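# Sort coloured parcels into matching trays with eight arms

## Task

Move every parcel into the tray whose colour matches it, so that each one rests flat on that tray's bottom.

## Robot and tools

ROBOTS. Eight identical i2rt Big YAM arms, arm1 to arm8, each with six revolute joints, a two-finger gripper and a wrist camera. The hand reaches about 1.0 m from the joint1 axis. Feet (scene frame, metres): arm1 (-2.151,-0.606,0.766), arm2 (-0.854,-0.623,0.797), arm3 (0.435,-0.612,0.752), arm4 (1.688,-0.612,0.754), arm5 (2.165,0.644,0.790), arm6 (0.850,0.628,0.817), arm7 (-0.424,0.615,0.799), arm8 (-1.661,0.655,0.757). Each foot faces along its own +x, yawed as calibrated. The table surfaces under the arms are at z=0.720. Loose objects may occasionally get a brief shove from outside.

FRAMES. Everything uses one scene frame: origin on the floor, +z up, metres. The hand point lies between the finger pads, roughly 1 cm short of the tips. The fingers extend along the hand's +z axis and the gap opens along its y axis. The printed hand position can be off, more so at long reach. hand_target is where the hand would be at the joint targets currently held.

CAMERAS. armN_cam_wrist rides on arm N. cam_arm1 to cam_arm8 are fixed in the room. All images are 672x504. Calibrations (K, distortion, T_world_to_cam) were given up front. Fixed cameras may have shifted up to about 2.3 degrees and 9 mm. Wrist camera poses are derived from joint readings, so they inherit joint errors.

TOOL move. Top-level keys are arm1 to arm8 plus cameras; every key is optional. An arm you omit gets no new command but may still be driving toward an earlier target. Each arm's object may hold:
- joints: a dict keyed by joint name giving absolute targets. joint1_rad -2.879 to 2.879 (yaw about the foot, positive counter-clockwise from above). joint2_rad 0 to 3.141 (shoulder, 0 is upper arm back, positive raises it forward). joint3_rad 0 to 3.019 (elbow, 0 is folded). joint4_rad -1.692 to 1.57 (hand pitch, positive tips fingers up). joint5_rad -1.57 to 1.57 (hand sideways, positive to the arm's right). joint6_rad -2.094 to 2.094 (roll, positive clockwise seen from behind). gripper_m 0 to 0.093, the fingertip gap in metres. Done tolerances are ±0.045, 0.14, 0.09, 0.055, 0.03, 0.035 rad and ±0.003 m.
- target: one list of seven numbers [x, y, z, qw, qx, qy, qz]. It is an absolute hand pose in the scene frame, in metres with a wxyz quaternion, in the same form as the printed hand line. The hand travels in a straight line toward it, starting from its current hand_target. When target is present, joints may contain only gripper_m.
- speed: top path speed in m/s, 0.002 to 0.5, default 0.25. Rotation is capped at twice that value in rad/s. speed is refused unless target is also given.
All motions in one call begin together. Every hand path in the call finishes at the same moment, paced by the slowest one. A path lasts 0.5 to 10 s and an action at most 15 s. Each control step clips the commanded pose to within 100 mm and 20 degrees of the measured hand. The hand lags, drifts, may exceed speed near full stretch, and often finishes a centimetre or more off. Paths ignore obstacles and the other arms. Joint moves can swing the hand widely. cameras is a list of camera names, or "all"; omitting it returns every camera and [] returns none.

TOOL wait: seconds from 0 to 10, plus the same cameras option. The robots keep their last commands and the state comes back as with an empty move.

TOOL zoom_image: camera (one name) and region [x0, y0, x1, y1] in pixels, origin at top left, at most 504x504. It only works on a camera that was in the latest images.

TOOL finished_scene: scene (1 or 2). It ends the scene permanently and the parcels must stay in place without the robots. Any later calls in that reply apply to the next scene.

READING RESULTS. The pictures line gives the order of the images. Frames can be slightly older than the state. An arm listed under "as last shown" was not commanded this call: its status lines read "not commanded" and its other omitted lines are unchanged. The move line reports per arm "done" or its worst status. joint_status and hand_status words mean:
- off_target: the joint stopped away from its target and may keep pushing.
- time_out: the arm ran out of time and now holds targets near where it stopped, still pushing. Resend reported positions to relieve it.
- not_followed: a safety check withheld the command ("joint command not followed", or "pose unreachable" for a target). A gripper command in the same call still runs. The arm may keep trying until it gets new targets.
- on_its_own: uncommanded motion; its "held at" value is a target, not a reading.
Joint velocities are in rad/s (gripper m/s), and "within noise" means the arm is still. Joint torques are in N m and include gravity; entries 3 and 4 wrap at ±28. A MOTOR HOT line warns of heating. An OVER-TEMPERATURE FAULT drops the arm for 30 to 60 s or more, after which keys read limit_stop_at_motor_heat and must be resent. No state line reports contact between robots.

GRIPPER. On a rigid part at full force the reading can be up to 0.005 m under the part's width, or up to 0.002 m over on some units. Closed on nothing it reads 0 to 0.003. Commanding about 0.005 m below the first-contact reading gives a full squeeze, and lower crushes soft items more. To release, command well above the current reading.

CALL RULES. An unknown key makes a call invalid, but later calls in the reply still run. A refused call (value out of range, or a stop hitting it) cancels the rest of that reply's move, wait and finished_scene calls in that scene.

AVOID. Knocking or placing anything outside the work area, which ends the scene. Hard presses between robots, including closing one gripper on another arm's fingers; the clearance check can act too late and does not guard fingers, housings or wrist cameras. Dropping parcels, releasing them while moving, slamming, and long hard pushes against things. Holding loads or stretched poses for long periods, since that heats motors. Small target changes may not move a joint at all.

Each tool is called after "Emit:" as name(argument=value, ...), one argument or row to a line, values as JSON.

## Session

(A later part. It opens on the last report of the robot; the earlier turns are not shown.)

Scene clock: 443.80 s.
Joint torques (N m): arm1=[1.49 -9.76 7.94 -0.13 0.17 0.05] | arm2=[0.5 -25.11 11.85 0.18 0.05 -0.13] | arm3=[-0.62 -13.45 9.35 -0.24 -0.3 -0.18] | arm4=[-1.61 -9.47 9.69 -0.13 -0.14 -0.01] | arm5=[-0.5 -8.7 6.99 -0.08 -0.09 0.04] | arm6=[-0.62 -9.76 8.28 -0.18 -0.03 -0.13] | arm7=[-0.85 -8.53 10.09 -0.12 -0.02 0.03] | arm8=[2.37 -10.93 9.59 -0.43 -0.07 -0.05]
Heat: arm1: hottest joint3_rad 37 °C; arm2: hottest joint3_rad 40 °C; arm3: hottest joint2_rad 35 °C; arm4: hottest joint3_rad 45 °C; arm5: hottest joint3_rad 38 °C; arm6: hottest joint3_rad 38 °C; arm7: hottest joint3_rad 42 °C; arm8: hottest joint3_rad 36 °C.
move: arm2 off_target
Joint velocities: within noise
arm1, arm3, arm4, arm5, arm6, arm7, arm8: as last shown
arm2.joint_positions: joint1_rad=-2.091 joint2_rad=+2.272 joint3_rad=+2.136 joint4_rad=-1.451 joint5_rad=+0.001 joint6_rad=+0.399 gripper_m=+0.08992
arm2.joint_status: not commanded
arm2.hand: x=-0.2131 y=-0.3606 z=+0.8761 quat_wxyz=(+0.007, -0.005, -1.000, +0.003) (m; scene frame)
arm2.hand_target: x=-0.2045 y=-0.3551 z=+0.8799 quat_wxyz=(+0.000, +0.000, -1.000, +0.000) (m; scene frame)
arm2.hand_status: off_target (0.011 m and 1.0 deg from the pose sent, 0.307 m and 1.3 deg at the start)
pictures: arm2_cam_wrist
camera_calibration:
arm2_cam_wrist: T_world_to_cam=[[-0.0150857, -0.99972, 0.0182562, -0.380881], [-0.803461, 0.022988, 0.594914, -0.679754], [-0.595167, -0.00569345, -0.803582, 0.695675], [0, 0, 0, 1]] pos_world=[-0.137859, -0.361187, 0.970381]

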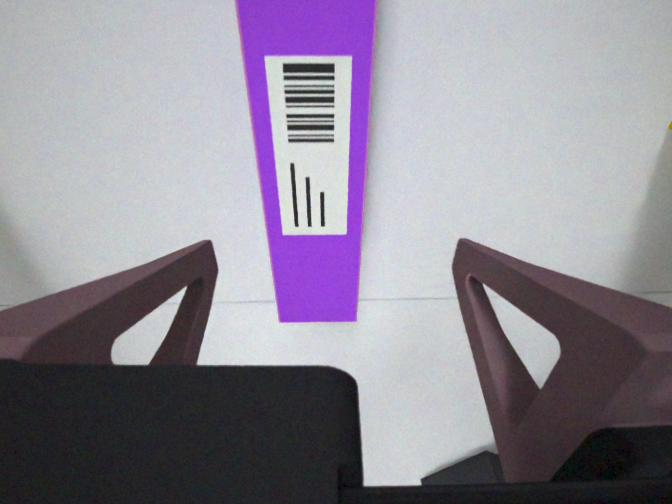

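Emit:
move(
  arm2={"target":[-0.204,-0.342,0.762,0,0,1,0],"speed":0.2},
  cameras=[],
)

Emit:
move(
  arm2={"joints":{"gripper_m":0.04}},
  cameras=[],
)

Emit:
move(
  arm2={"target":[-0.204,-0.342,0.885,0,0,1,0],"speed":0.25},
  cameras=[],
)

Emit:
move(
  arm2={"target":[-0.465,-0.464,1.0,0,0,1,0],"speed":0.35},
  cameras=["arm2_cam_wrist"],
)

Emit:
move(
  arm2={"joints":{"joint1_rad":-1.346,"joint6_rad":-0.422}},
  cameras=[],
)

Emit:
move(
  arm2={"target":[-0.556,0.008,0.89,0,-0.7071,0.7071,0],"speed":0.25},
  cameras=[],
)

Emit:
move(
  arm2={"target":[-0.556,0.006,0.765,0,-0.7071,0.7071,0],"speed":0.15},
  cameras=["cam_arm2"],
)

Scene clock: 455.67 s.
Joint torques (N m): arm1=[1.79 -9.64 7.92 -0.1 0.16 0.08] | arm2=[1.03 -27.58 9.25 0.85 0.04 0.03] | arm3=[-0.73 -13.33 9.39 -0.25 -0.3 -0.17] | arm4=[-1.55 -9.47 9.69 -0.13 -0.14 -0.01] | arm5=[-0.79 -8.7 6.94 -0.23 -0.11 0.06] | arm6=[-0.56 -9.88 8.29 -0.14 -0.04 -0.13] | arm7=[-0.73 -8.47 10.1 -0.16 -0.02 0.04] | arm8=[2.37 -10.81 9.58 -0.51 -0.05 -0.07]
Heat: arm1: hottest joint3_rad 37 °C; arm2: hottest joint3_rad 41 °C; arm3: hottest joint2_rad 35 °C; arm4: hottest joint3_rad 45 °C; arm5: hottest joint3_rad 38 °C; arm6: hottest joint3_rad 37 °C; arm7: hottest joint3_rad 42 °C; arm8: hottest joint3_rad 36 °C.
move: arm2 done
Joint velocities: within noise
arm1, arm3, arm4, arm5, arm6, arm7, arm8: as last shown
arm2.joint_positions: joint1_rad=-2.078 joint2_rad=+2.396 joint3_rad=+2.050 joint4_rad=-1.248 joint5_rad=+0.001 joint6_rad=+0.399 gripper_m=+0.08992
arm2.joint_status: not commanded
arm2.hand: x=-0.2101 y=-0.3488 z=+0.7598 quat_wxyz=(+0.010, +0.002, -1.000, +0.004) (m; scene frame)
arm2.hand_target: x=-0.2041 y=-0.3421 z=+0.7623 quat_wxyz=(+0.000, +0.000, -1.000, +0.000) (m; scene frame)
arm2.hand_status: done (0.009 m and 1.3 deg from the pose sent, 0.116 m and 1.0 deg at the start)
pictures: none
No camera images: "cameras" was empty.

Scene clock: 456.27 s.
Joint torques (N m): arm1=[1.55 -9.58 7.86 0.02 0.16 0.09] | arm2=[0.67 -27.05 9.16 0.85 0.04 0.03] | arm3=[-0.73 -13.27 9.35 -0.25 -0.3 -0.18] | arm4=[-1.55 -9.41 9.69 -0.14 -0.14 -0.02] | arm5=[-0.21 -9.05 6.91 -0.06 -0.08 0.03] | arm6=[-0.62 -9.88 8.28 -0.16 -0.04 -0.13] | arm7=[-0.56 -8.47 10.07 -0.14 -0.01 0.02] | arm8=[2.26 -10.75 9.52 -0.54 -0.07 -0.06]
Heat: arm1: hottest joint3_rad 37 °C; arm2: hottest joint3_rad 40 °C; arm3: hottest joint2_rad 35 °C; arm4: hottest joint3_rad 45 °C; arm5: hottest joint3_rad 38 °C; arm6: hottest joint3_rad 37 °C; arm7: hottest joint3_rad 42 °C; arm8: hottest joint3_rad 36 °C.
move: arm2 off_target
Joint velocities: within noise
arm1.joint_positions: joint1_rad=-1.531 joint2_rad=+1.441 joint3_rad=+1.361 joint4_rad=-1.467 joint5_rad=+0.004 joint6_rad=-0.036 gripper_m=+0.08990
arm1.joint_status: not commanded
arm1.hand: x=-2.3132 y=-0.9987 z=+1.0079 quat_wxyz=(-0.010, -0.819, -0.574, +0.013) (m; scene frame)
arm1.hand_target: x=-2.3100 y=-0.9949 z=+1.0002 quat_wxyz=(+0.000, -0.820, -0.573, +0.000) (m; scene frame)
arm1.hand_status: not commanded
arm2.joint_positions: joint1_rad=-2.078 joint2_rad=+2.396 joint3_rad=+2.050 joint4_rad=-1.248 joint5_rad=+0.001 joint6_rad=+0.399 gripper_m=+0.05872
arm2.joint_status: gripper_m off_target (ended at +0.05875, target +0.04000)
arm2.hand: x=-0.2101 y=-0.3488 z=+0.7598 quat_wxyz=(+0.010, +0.002, -1.000, +0.004) (m; scene frame)
arm2.hand_target: x=-0.2041 y=-0.3421 z=+0.7623 quat_wxyz=(+0.000, +0.000, -1.000, +0.000) (m; scene frame)
arm2.hand_status: not commanded
arm3, arm5, arm6, arm8: as last shown
arm4.joint_positions: joint1_rad=-1.885 joint2_rad=+1.436 joint3_rad=+1.388 joint4_rad=-1.502 joint5_rad=-0.013 joint6_rad=+0.010 gripper_m=+0.08991
arm4.joint_status: not commanded
arm4.hand: x=+1.9451 y=-0.9495 z=+1.0049 quat_wxyz=(-0.010, -0.454, -0.891, +0.006) (m; scene frame)
arm4.hand_target: x=+1.9381 y=-0.9499 z=+1.0000 quat_wxyz=(+0.000, -0.458, -0.889, +0.000) (m; scene frame)
arm4.hand_status: not commanded
arm7.joint_positions: joint1_rad=-1.145 joint2_rad=+1.299 joint3_rad=+1.303 joint4_rad=-1.489 joint5_rad=-0.002 joint6_rad=-0.209 gripper_m=+0.09310
arm7.joint_status: not commanded
arm7.hand: x=-0.5063 y=+0.2345 z=+1.0681 quat_wxyz=(-0.023, -0.708, -0.705, +0.035) (m; scene frame)
arm7.hand_target: x=-0.5076 y=+0.2381 z=+1.0666 quat_wxyz=(-0.018, -0.707, -0.706, +0.029) (m; scene frame)
arm7.hand_status: not commanded
pictures: none
No camera images: "cameras" was empty.

Scene clock: 457.67 s.
Joint torques (N m): arm1=[2.02 -10.05 7.99 -0.06 0.17 0.03] | arm2=[0.67 -25.41 11.62 0.08 0.05 0.03] | arm3=[-0.73 -13.39 9.36 -0.27 -0.3 -0.18] | arm4=[-1.55 -9.41 9.69 -0.13 -0.14 -0.01] | arm5=[-0.67 -9.47 7.08 0.03 -0.09 0.04] | arm6=[-0.62 -9.88 8.28 -0.16 -0.04 -0.13] | arm7=[-0.73 -8.64 10.1 -0.16 -0.01 0.03] | arm8=[2.14 -10.75 9.48 -0.54 -0.06 -0.1]
Heat: arm1: hottest joint3_rad 37 °C; arm2: hottest joint3_rad 41 °C; arm3: hottest joint2_rad 35 °C; arm4: hottest joint3_rad 45 °C; arm5: hottest joint3_rad 38 °C; arm6: hottest joint3_rad 37 °C; arm7: hottest joint3_rad 42 °C; arm8: hottest joint3_rad 36 °C.
move: arm2 done
Joint velocities: within noise
arm1, arm3, arm4, arm5, arm6, arm7, arm8: as last shown
arm2.joint_positions: joint1_rad=-2.078 joint2_rad=+2.289 joint3_rad=+2.185 joint4_rad=-1.478 joint5_rad=+0.001 joint6_rad=+0.399 gripper_m=+0.05872
arm2.joint_status: not commanded
arm2.hand: x=-0.2108 y=-0.3493 z=+0.8825 quat_wxyz=(+0.006, +0.002, -1.000, +0.002) (m; scene frame)
arm2.hand_target: x=-0.2044 y=-0.3422 z=+0.8851 quat_wxyz=(-0.001, +0.000, -1.000, +0.000) (m; scene frame)
arm2.hand_status: done (0.010 m and 0.7 deg from the pose sent, 0.126 m and 1.3 deg at the start)
pictures: none
No camera images: "cameras" was empty.

Scene clock: 459.47 s.
Joint torques (N m): arm1=[1.61 -9.64 8.06 -0.14 0.19 0.05] | arm2=[-0.44 -13.51 8.25 0.18 0.05 -0.15] | arm3=[-0.62 -13.27 9.37 -0.25 -0.31 -0.18] | arm4=[-1.55 -9.47 9.69 -0.14 -0.14 -0.01] | arm5=[-0.21 -9.7 7.05 -0.21 -0.11 0.02] | arm6=[-0.62 -9.88 8.28 -0.18 -0.04 -0.13] | arm7=[-0.85 -8.53 10.1 -0.14 -0.01 0.03] | arm8=[2.14 -10.64 9.62 -0.49 -0.06 -0.08]
Heat: arm1: hottest joint3_rad 37 °C; arm2: hottest joint3_rad 40 °C; arm3: hottest joint2_rad 35 °C; arm4: hottest joint3_rad 45 °C; arm5: hottest joint3_rad 38 °C; arm6: hottest joint3_rad 37 °C; arm7: hottest joint3_rad 42 °C; arm8: hottest joint3_rad 36 °C.
move: arm2 done
Joint velocities: within noise
arm1, arm3, arm4, arm5, arm6, arm7, arm8: as last shown
arm2.joint_positions: joint1_rad=-2.083 joint2_rad=+1.450 joint3_rad=+1.278 joint4_rad=-1.387 joint5_rad=+0.001 joint6_rad=+0.399 gripper_m=+0.05872
arm2.joint_status: not commanded
arm2.hand: x=-0.4639 y=-0.4598 z=+1.0008 quat_wxyz=(-0.006, -0.001, -1.000, -0.002) (m; scene frame)
arm2.hand_target: x=-0.4650 y=-0.4639 z=+1.0001 quat_wxyz=(+0.000, +0.000, -1.000, +0.000) (m; scene frame)
arm2.hand_status: done (0.004 m and 0.7 deg from the pose sent, 0.303 m and 0.7 deg at the start)
pictures: arm2_cam_wrist
camera_calibration:
arm2_cam_wrist: T_world_to_cam=[[-0.00708227, -0.999947, 0.00745331, -0.471708], [-0.818418, 0.010079, 0.574534, -0.945715], [-0.574579, -0.00203092, -0.818447, 0.672192], [0, 0, 0, 1]] pos_world=[-0.391104, -0.460786, 1.09701]

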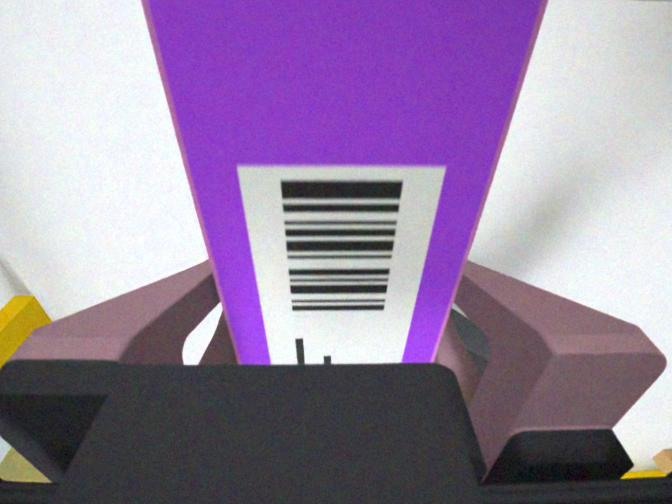

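Scene clock: 460.97 s.
Joint torques (N m): arm1=[1.79 -9.58 7.97 0.01 0.15 0.08] | arm2=[0.5 -13.57 8.25 0.18 -0.01 -0.19] | arm3=[-0.62 -13.33 9.33 -0.28 -0.3 -0.18] | arm4=[-1.55 -9.47 9.69 -0.14 -0.14 -0.01] | arm5=[-0.09 -9.17 7.09 -0.21 -0.1 0.03] | arm6=[-0.62 -9.88 8.29 -0.17 -0.04 -0.13] | arm7=[-0.79 -8.47 10.07 -0.18 -0.01 0.01] | arm8=[2.2 -10.46 9.52 -0.53 -0.06 -0.04]
Heat: arm1: hottest joint3_rad 37 °C; arm2: hottest joint3_rad 40 °C; arm3: hottest joint2_rad 35 °C; arm4: hottest joint3_rad 45 °C; arm5: hottest joint3_rad 38 °C; arm6: hottest joint3_rad 37 °C; arm7: hottest joint3_rad 42 °C; arm8: hottest joint3_rad 36 °C.
move: arm2 done
Joint velocities: within noise
arm1, arm3, arm4, arm5, arm6, arm7, arm8: as last shown
arm2.joint_positions: joint1_rad=-1.349 joint2_rad=+1.450 joint3_rad=+1.278 joint4_rad=-1.387 joint5_rad=+0.000 joint6_rad=-0.409 gripper_m=+0.05878
arm2.joint_status: all done
arm2.hand: x=-0.6737 y=-0.2406 z=+1.0011 quat_wxyz=(-0.006, +0.696, -0.718, -0.002) (m; scene frame)
arm2.hand_target: x=-0.6759 y=-0.2423 z=+1.0003 quat_wxyz=(-0.001, +0.702, -0.712, +0.000) (m; scene frame)
arm2.hand_status: not commanded
pictures: none
No camera images: "cameras" was empty.

Scene clock: 463.20 s.
Joint torques (N m): arm1=[1.85 -9.41 7.92 -0.08 0.18 0.08] | arm2=[0.15 -25.23 12.01 0.09 -0.03 -0.2] | arm3=[-0.79 -13.39 9.36 -0.27 -0.29 -0.17] | arm4=[-1.55 -9.47 9.68 -0.14 -0.14 -0.02] | arm5=[-0.26 -8.41 6.94 -0.16 -0.08 0.02] | arm6=[-0.62 -9.82 8.27 -0.16 -0.04 -0.13] | arm7=[-0.79 -8.41 10.09 -0.16 -0.02 0.02] | arm8=[2.14 -10.58 9.54 -0.49 -0.08 -0.05]
Heat: arm1: hottest joint3_rad 37 °C; arm2: hottest joint3_rad 41 °C; arm3: hottest joint2_rad 35 °C; arm4: hottest joint3_rad 45 °C; arm5: hottest joint3_rad 38 °C; arm6: hottest joint3_rad 37 °C; arm7: hottest joint3_rad 42 °C; arm8: hottest joint3_rad 36 °C.
move: arm2 off_target
Joint velocities: within noise
arm1, arm3, arm4, arm7: as last shown
arm2.joint_positions: joint1_rad=-1.349 joint2_rad=+2.253 joint3_rad=+2.119 joint4_rad=-1.459 joint5_rad=+0.000 joint6_rad=-0.427 gripper_m=+0.05878
arm2.joint_status: not commanded
arm2.hand: x=-0.5616 y=-0.0020 z=+0.8828 quat_wxyz=(+0.010, +0.703, -0.711, +0.003) (m; scene frame)
arm2.hand_target: x=-0.5561 y=+0.0075 z=+0.8902 quat_wxyz=(-0.001, +0.707, -0.707, +0.000) (m; scene frame)
arm2.hand_status: off_target (0.014 m and 1.4 deg from the pose sent, 0.297 m and 1.9 deg at the start)
arm5.joint_positions: joint1_rad=+1.509 joint2_rad=+1.436 joint3_rad=+1.284 joint4_rad=-1.404 joint5_rad=+0.000 joint6_rad=-0.329 gripper_m=+0.08988
arm5.joint_status: not commanded
arm5.hand: x=+2.0304 y=+0.2452 z=+0.9990 quat_wxyz=(+0.003, +0.705, +0.709, -0.003) (m; scene frame)
arm5.hand_target: x=+2.0320 y=+0.2460 z=+1.0000 quat_wxyz=(+0.000, +0.707, +0.707, +0.000) (m; scene frame)
arm5.hand_status: not commanded
arm6.joint_positions: joint1_rad=-1.300 joint2_rad=+1.478 joint3_rad=+1.234 joint4_rad=-1.336 joint5_rad=+0.001 joint6_rad=-0.343 gripper_m=+0.08988
arm6.joint_status: not commanded
arm6.hand: x=+0.7062 y=+0.2307 z=+0.9930 quat_wxyz=(+0.002, -0.709, -0.706, -0.004) (m; scene frame)
arm6.hand_target: x=+0.7070 y=+0.2325 z=+1.0000 quat_wxyz=(+0.000, -0.707, -0.707, +0.000) (m; scene frame)
arm6.hand_status: not commanded
arm8.joint_positions: joint1_rad=+0.395 joint2_rad=+1.437 joint3_rad=+1.377 joint4_rad=-1.492 joint5_rad=-0.001 joint6_rad=-0.204 gripper_m=+0.08993
arm8.joint_status: not commanded
arm8.hand: x=-1.7502 y=+0.2405 z=+1.0038 quat_wxyz=(-0.006, -0.710, -0.704, +0.008) (m; scene frame)
arm8.hand_target: x=-1.7480 y=+0.2430 z=+1.0000 quat_wxyz=(+0.000, -0.707, -0.707, +0.000) (m; scene frame)
arm8.hand_status: not commanded
pictures: none
No camera images: "cameras" was empty.

Scene clock: 464.67 s.
Joint torques (N m): arm1=[1.61 -9.82 8.02 -0.06 0.17 0.06] | arm2=[0.03 -26.34 8.47 0.88 -0.03 -0.2] | arm3=[-0.73 -13.33 9.33 -0.25 -0.31 -0.18] | arm4=[-1.55 -9.47 9.68 -0.14 -0.14 -0.01] | arm5=[-0.5 -9.11 7.04 -0.1 -0.09 0.07] | arm6=[-0.67 -9.82 8.29 -0.14 -0.04 -0.13] | arm7=[-0.79 -8.53 10.09 -0.18 -0.02 0.03] | arm8=[2.2 -10.52 9.47 -0.53 -0.07 -0.07]
Heat: arm1: hottest joint3_rad 37 °C; arm2: hottest joint3_rad 41 °C; arm3: hottest joint2_rad 35 °C; arm4: hottest joint3_rad 45 °C; arm5: hottest joint3_rad 38 °C; arm6: hottest joint3_rad 37 °C; arm7: hottest joint3_rad 42 °C; arm8: hottest joint3_rad 36 °C.
move: arm2 done
Joint velocities: within noise
arm1, arm4, arm5, arm6, arm7, arm8: as last shown
arm2.joint_positions: joint1_rad=-1.349 joint2_rad=+2.353 joint3_rad=+1.993 joint4_rad=-1.220 joint5_rad=+0.000 joint6_rad=-0.428 gripper_m=+0.05878
arm2.joint_status: not commanded
arm2.hand: x=-0.5593 y=+0.0032 z=+0.7686 quat_wxyz=(+0.004, +0.703, -0.711, +0.001) (m; scene frame)
arm2.hand_target: x=-0.5560 y=+0.0059 z=+0.7651 quat_wxyz=(+0.000, +0.707, -0.707, +0.000) (m; scene frame)
arm2.hand_status: done (0.006 m and 0.8 deg from the pose sent, 0.118 m and 1.4 deg at the start)
arm3.joint_positions: joint1_rad=+0.232 joint2_rad=+1.434 joint3_rad=+1.380 joint4_rad=-1.505 joint5_rad=-0.004 joint6_rad=-0.366 gripper_m=+0.08997
arm3.joint_status: not commanded
arm3.hand: x=+0.0420 y=-0.4573 z=+0.9989 quat_wxyz=(-0.003, +1.000, -0.007, -0.003) (m; scene frame)
arm3.hand_target: x=+0.0440 y=-0.4589 z=+1.0000 quat_wxyz=(+0.000, +1.000, +0.000, +0.000) (m; scene frame)
arm3.hand_status: not commanded
pictures: cam_arm2

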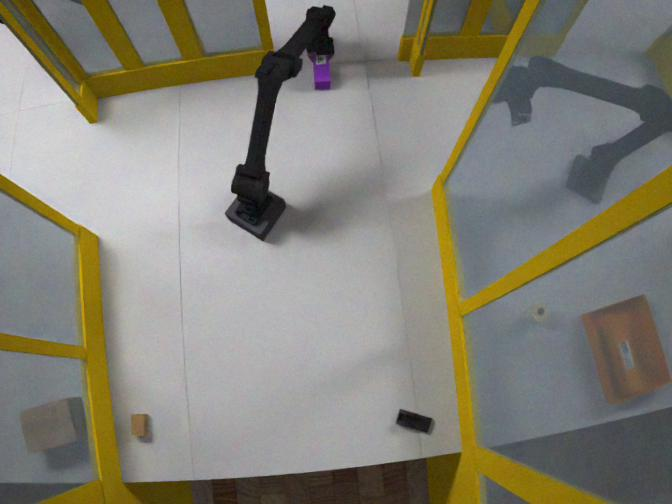

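Grip was .7598; lower ~8 mm.

Emit:
move(
  arm2={"target":[-0.556,0.006,0.756,0,-0.7071,0.7071,0],"speed":0.1},
  cameras=[],
)

Emit:
move(
  arm2={"joints":{"gripper_m":0.09}},
  cameras=[],
)

Emit:
move(
  arm2={"target":[-0.556,0.006,0.885,0,-0.7071,0.7071,0],"speed":0.3},
  cameras=[],
)

Emit:
move(
  arm2={"target":[-0.675,-0.24,1.0,0,-0.7071,0.7071,0],"speed":0.4},
  cameras=[],
)

Emit:
move(
  arm7={"target":[-0.561,0.005,0.885,0,0.7071,0.7071,0],"speed":0.25},
  cameras=["arm7_cam_wrist"],
)

Scene clock: 474.23 s.
Joint torques (N m): arm1=[1.61 -9.52 7.88 -0.13 0.16 0.06] | arm2=[0.03 -25.52 7.84 0.95 -0.03 -0.19] | arm3=[-0.67 -13.27 9.36 -0.24 -0.3 -0.18] | arm4=[-1.55 -9.47 9.68 -0.14 -0.14 -0.01] | arm5=[-0.79 -8.94 7.05 -0.05 -0.08 0.04] | arm6=[-0.67 -9.82 8.28 -0.17 -0.04 -0.12] | arm7=[-0.56 -8.59 10.11 -0.16 -0.02 0.02] | arm8=[2.08 -10.46 9.61 -0.51 -0.05 -0.05]
Heat: arm1: hottest joint3_rad 37 °C; arm2: hottest joint3_rad 40 °C; arm3: hottest joint2_rad 35 °C; arm4: hottest joint3_rad 45 °C; arm5: hottest joint3_rad 38 °C; arm6: hottest joint3_rad 37 °C; arm7: hottest joint3_rad 42 °C; arm8: hottest joint3_rad 36 °C.
move: arm2 off_target
Joint velocities: within noise
arm1, arm3, arm4, arm5, arm6, arm7, arm8: as last shown
arm2.joint_positions: joint1_rad=-1.349 joint2_rad=+2.353 joint3_rad=+1.993 joint4_rad=-1.204 joint5_rad=+0.000 joint6_rad=-0.428 gripper_m=+0.05878
arm2.joint_status: not commanded
arm2.hand: x=-0.5576 y=+0.0068 z=+0.7686 quat_wxyz=(-0.003, +0.703, -0.711, -0.001) (m; scene frame)
arm2.hand_target: x=-0.5560 y=+0.0058 z=+0.7562 quat_wxyz=(+0.000, +0.707, -0.707, +0.000) (m; scene frame)
arm2.hand_status: off_target (0.013 m and 0.7 deg from the pose sent, 0.013 m and 0.8 deg at the start)
pictures: none
No camera images: "cameras" was empty.

Scene clock: 474.87 s.
Joint torques (N m): arm1=[1.67 -9.82 7.92 -0.13 0.19 0.07] | arm2=[0.03 -25.52 7.84 0.94 -0.03 -0.19] | arm3=[-0.56 -13.22 9.39 -0.23 -0.3 -0.18] | arm4=[-1.61 -9.41 9.69 -0.14 -0.14 -0.02] | arm5=[-0.26 -9.05 7.15 -0.09 -0.12 0.04] | arm6=[-0.62 -9.88 8.27 -0.16 -0.04 -0.13] | arm7=[-0.85 -8.29 10.09 -0.14 -0.02 0.02] | arm8=[2.26 -10.58 9.55 -0.47 -0.05 -0.06]
Heat: arm1: hottest joint3_rad 37 °C; arm2: hottest joint3_rad 40 °C; arm3: hottest joint2_rad 35 °C; arm4: hottest joint3_rad 45 °C; arm5: hottest joint3_rad 38 °C; arm6: hottest joint3_rad 37 °C; arm7: hottest joint3_rad 42 °C; arm8: hottest joint3_rad 36 °C.
move: arm2 done
Joint velocities: within noise
arm1, arm3, arm4, arm5, arm6, arm7, arm8: as last shown
arm2.joint_positions: joint1_rad=-1.349 joint2_rad=+2.353 joint3_rad=+1.993 joint4_rad=-1.204 joint5_rad=+0.000 joint6_rad=-0.428 gripper_m=+0.08983
arm2.joint_status: all done
arm2.hand: x=-0.5576 y=+0.0068 z=+0.7686 quat_wxyz=(-0.003, +0.703, -0.711, -0.001) (m; scene frame)
arm2.hand_target: x=-0.5561 y=+0.0057 z=+0.7562 quat_wxyz=(+0.000, +0.707, -0.707, +0.000) (m; scene frame)
arm2.hand_status: not commanded
pictures: none
No camera images: "cameras" was empty.

Scene clock: 476.23 s.
Joint torques (N m): arm1=[1.61 -9.47 8.01 -0.12 0.15 0.05] | arm2=[0.03 -24.47 11.17 0.2 -0.03 -0.19] | arm3=[-0.62 -13.27 9.33 -0.25 -0.3 -0.18] | arm4=[-1.55 -9.41 9.68 -0.14 -0.14 -0.01] | arm5=[-0.62 -9.17 6.98 -0.06 -0.11 0.01] | arm6=[-0.56 -9.82 8.27 -0.16 -0.04 -0.13] | arm7=[-0.5 -8.47 10.13 -0.17 -0.02 0.02] | arm8=[2.37 -10.75 9.57 -0.5 -0.06 -0.06]
Heat: arm1: hottest joint3_rad 37 °C; arm2: hottest joint3_rad 40 °C; arm3: hottest joint2_rad 34 °C; arm4: hottest joint3_rad 45 °C; arm5: hottest joint3_rad 38 °C; arm6: hottest joint3_rad 37 °C; arm7: hottest joint3_rad 42 °C; arm8: hottest joint3_rad 36 °C.
move: arm2 done
Joint velocities: within noise
arm1.joint_positions: joint1_rad=-1.531 joint2_rad=+1.441 joint3_rad=+1.361 joint4_rad=-1.467 joint5_rad=+0.004 joint6_rad=-0.036 gripper_m=+0.08990
arm1.joint_status: not commanded
arm1.hand: x=-2.3132 y=-0.9987 z=+1.0079 quat_wxyz=(-0.010, -0.819, -0.574, +0.013) (m; scene frame)
arm1.hand_target: x=-2.3100 y=-0.9949 z=+1.0002 quat_wxyz=(+0.000, -0.820, -0.573, +0.000) (m; scene frame)
arm1.hand_status: not commanded
arm2.joint_positions: joint1_rad=-1.349 joint2_rad=+2.242 joint3_rad=+2.111 joint4_rad=-1.443 joint5_rad=+0.000 joint6_rad=-0.428 gripper_m=+0.08992
arm2.joint_status: not commanded
arm2.hand: x=-0.5608 y=-0.0003 z=+0.8866 quat_wxyz=(+0.001, +0.703, -0.711, +0.000) (m; scene frame)
arm2.hand_target: x=-0.5560 y=+0.0058 z=+0.8850 quat_wxyz=(-0.001, +0.707, -0.707, +0.000) (m; scene frame)
arm2.hand_status: done (0.008 m and 0.6 deg from the pose sent, 0.117 m and 0.7 deg at the start)
arm3, arm5, arm6, arm8: as last shown
arm4.joint_positions: joint1_rad=-1.885 joint2_rad=+1.436 joint3_rad=+1.388 joint4_rad=-1.502 joint5_rad=-0.013 joint6_rad=+0.010 gripper_m=+0.08991
arm4.joint_status: not commanded
arm4.hand: x=+1.9451 y=-0.9495 z=+1.0049 quat_wxyz=(-0.010, -0.454, -0.891, +0.006) (m; scene frame)
arm4.hand_target: x=+1.9381 y=-0.9499 z=+1.0000 quat_wxyz=(+0.000, -0.458, -0.889, +0.000) (m; scene frame)
arm4.hand_status: not commanded
arm7.joint_positions: joint1_rad=-1.145 joint2_rad=+1.299 joint3_rad=+1.303 joint4_rad=-1.489 joint5_rad=-0.002 joint6_rad=-0.209 gripper_m=+0.09310
arm7.joint_status: not commanded
arm7.hand: x=-0.5063 y=+0.2345 z=+1.0681 quat_wxyz=(-0.023, -0.708, -0.705, +0.035) (m; scene frame)
arm7.hand_target: x=-0.5076 y=+0.2381 z=+1.0666 quat_wxyz=(-0.018, -0.707, -0.706, +0.029) (m; scene frame)
arm7.hand_status: not commanded
pictures: none
No camera images: "cameras" was empty.

Scene clock: 477.90 s.
Joint torques (N m): arm1=[1.67 -9.88 7.92 -0.13 0.19 0.09] | arm2=[0.5 -13.04 8.16 0.2 -0.03 -0.13] | arm3=[-0.73 -13.33 9.35 -0.23 -0.3 -0.17] | arm4=[-1.55 -9.47 9.69 -0.14 -0.14 -0.01] | arm5=[-0.67 -9 6.99 -0.12 -0.11 0.04] | arm6=[-0.56 -9.82 8.28 -0.16 -0.04 -0.13] | arm7=[-0.67 -8.53 10.04 -0.16 -0.02 0.04] | arm8=[2.32 -10.81 9.51 -0.53 -0.05 -0.06]
Heat: arm1: hottest joint3_rad 37 °C; arm2: hottest joint3_rad 40 °C; arm3: hottest joint2_rad 34 °C; arm4: hottest joint3_rad 45 °C; arm5: hottest joint3_rad 38 °C; arm6: hottest joint3_rad 37 °C; arm7: hottest joint3_rad 42 °C; arm8: hottest joint3_rad 36 °C.
move: arm2 done
Joint velocities: within noise
arm1, arm3, arm4, arm5, arm6, arm7, arm8: as last shown
arm2.joint_positions: joint1_rad=-1.349 joint2_rad=+1.451 joint3_rad=+1.286 joint4_rad=-1.388 joint5_rad=+0.000 joint6_rad=-0.428 gripper_m=+0.08992
arm2.joint_status: not commanded
arm2.hand: x=-0.6727 y=-0.2385 z=+1.0039 quat_wxyz=(-0.009, +0.703, -0.711, -0.003) (m; scene frame)
arm2.hand_target: x=-0.6750 y=-0.2401 z=+1.0000 quat_wxyz=(+0.000, +0.707, -0.707, +0.000) (m; scene frame)
arm2.hand_status: done (0.005 m and 1.3 deg from the pose sent, 0.289 m and 0.6 deg at the start)
pictures: none
No camera images: "cameras" was empty.

Scene clock: 480.23 s.
Joint torques (N m): arm1=[1.73 -9.58 7.97 -0.1 0.19 0.06] | arm2=[0.5 -13.04 8.16 0.2 -0.03 -0.13] | arm3=[-0.56 -13.39 9.35 -0.25 -0.3 -0.18] | arm4=[-1.61 -9.41 9.69 -0.14 -0.14 -0.01] | arm5=[-0.73 -9.17 7.08 -0.13 -0.08 0.06] | arm6=[-0.62 -9.88 8.27 -0.16 -0.03 -0.13] | arm7=[-1.03 -16.09 14.65 -0.35 -0.04 0.03] | arm8=[2.32 -10.58 9.55 -0.47 -0.07 -0.05]
Heat: arm1: hottest joint3_rad 37 °C; arm2: hottest joint3_rad 40 °C; arm3: hottest joint2_rad 34 °C; arm4: hottest joint3_rad 44 °C; arm5: hottest joint3_rad 38 °C; arm6: hottest joint3_rad 37 °C; arm7: hottest joint3_rad 43 °C; arm8: hottest joint3_rad 36 °C.
move: arm7 off_target
Joint velocities: within noise
arm1, arm2, arm3, arm4, arm5, arm6, arm8: as last shown
arm7.joint_positions: joint1_rad=-1.145 joint2_rad=+2.032 joint3_rad=+1.714 joint4_rad=-1.284 joint5_rad=-0.002 joint6_rad=-0.211 gripper_m=+0.09310
arm7.joint_status: not commanded
arm7.hand: x=-0.5526 y=+0.0224 z=+0.8717 quat_wxyz=(+0.009, -0.708, -0.706, -0.015) (m; scene frame)
arm7.hand_target: x=-0.5609 y=+0.0061 z=+0.8852 quat_wxyz=(+0.000, -0.707, -0.707, +0.001) (m; scene frame)
arm7.hand_status: off_target (0.023 m and 2.0 deg from the pose sent, 0.299 m and 4.8 deg at the start)
pictures: arm7_cam_wrist
camera_calibration:
arm7_cam_wrist: T_world_to_cam=[[-0.999903, -0.0128621, 0.00531784, -0.560032], [-0.0071343, 0.801722, 0.597654, -0.536542], [-0.0119505, 0.597559, -0.801736, 0.800149], [0, 0, 0, 1]] pos_world=[-0.554243, -0.0551821, 0.965153]

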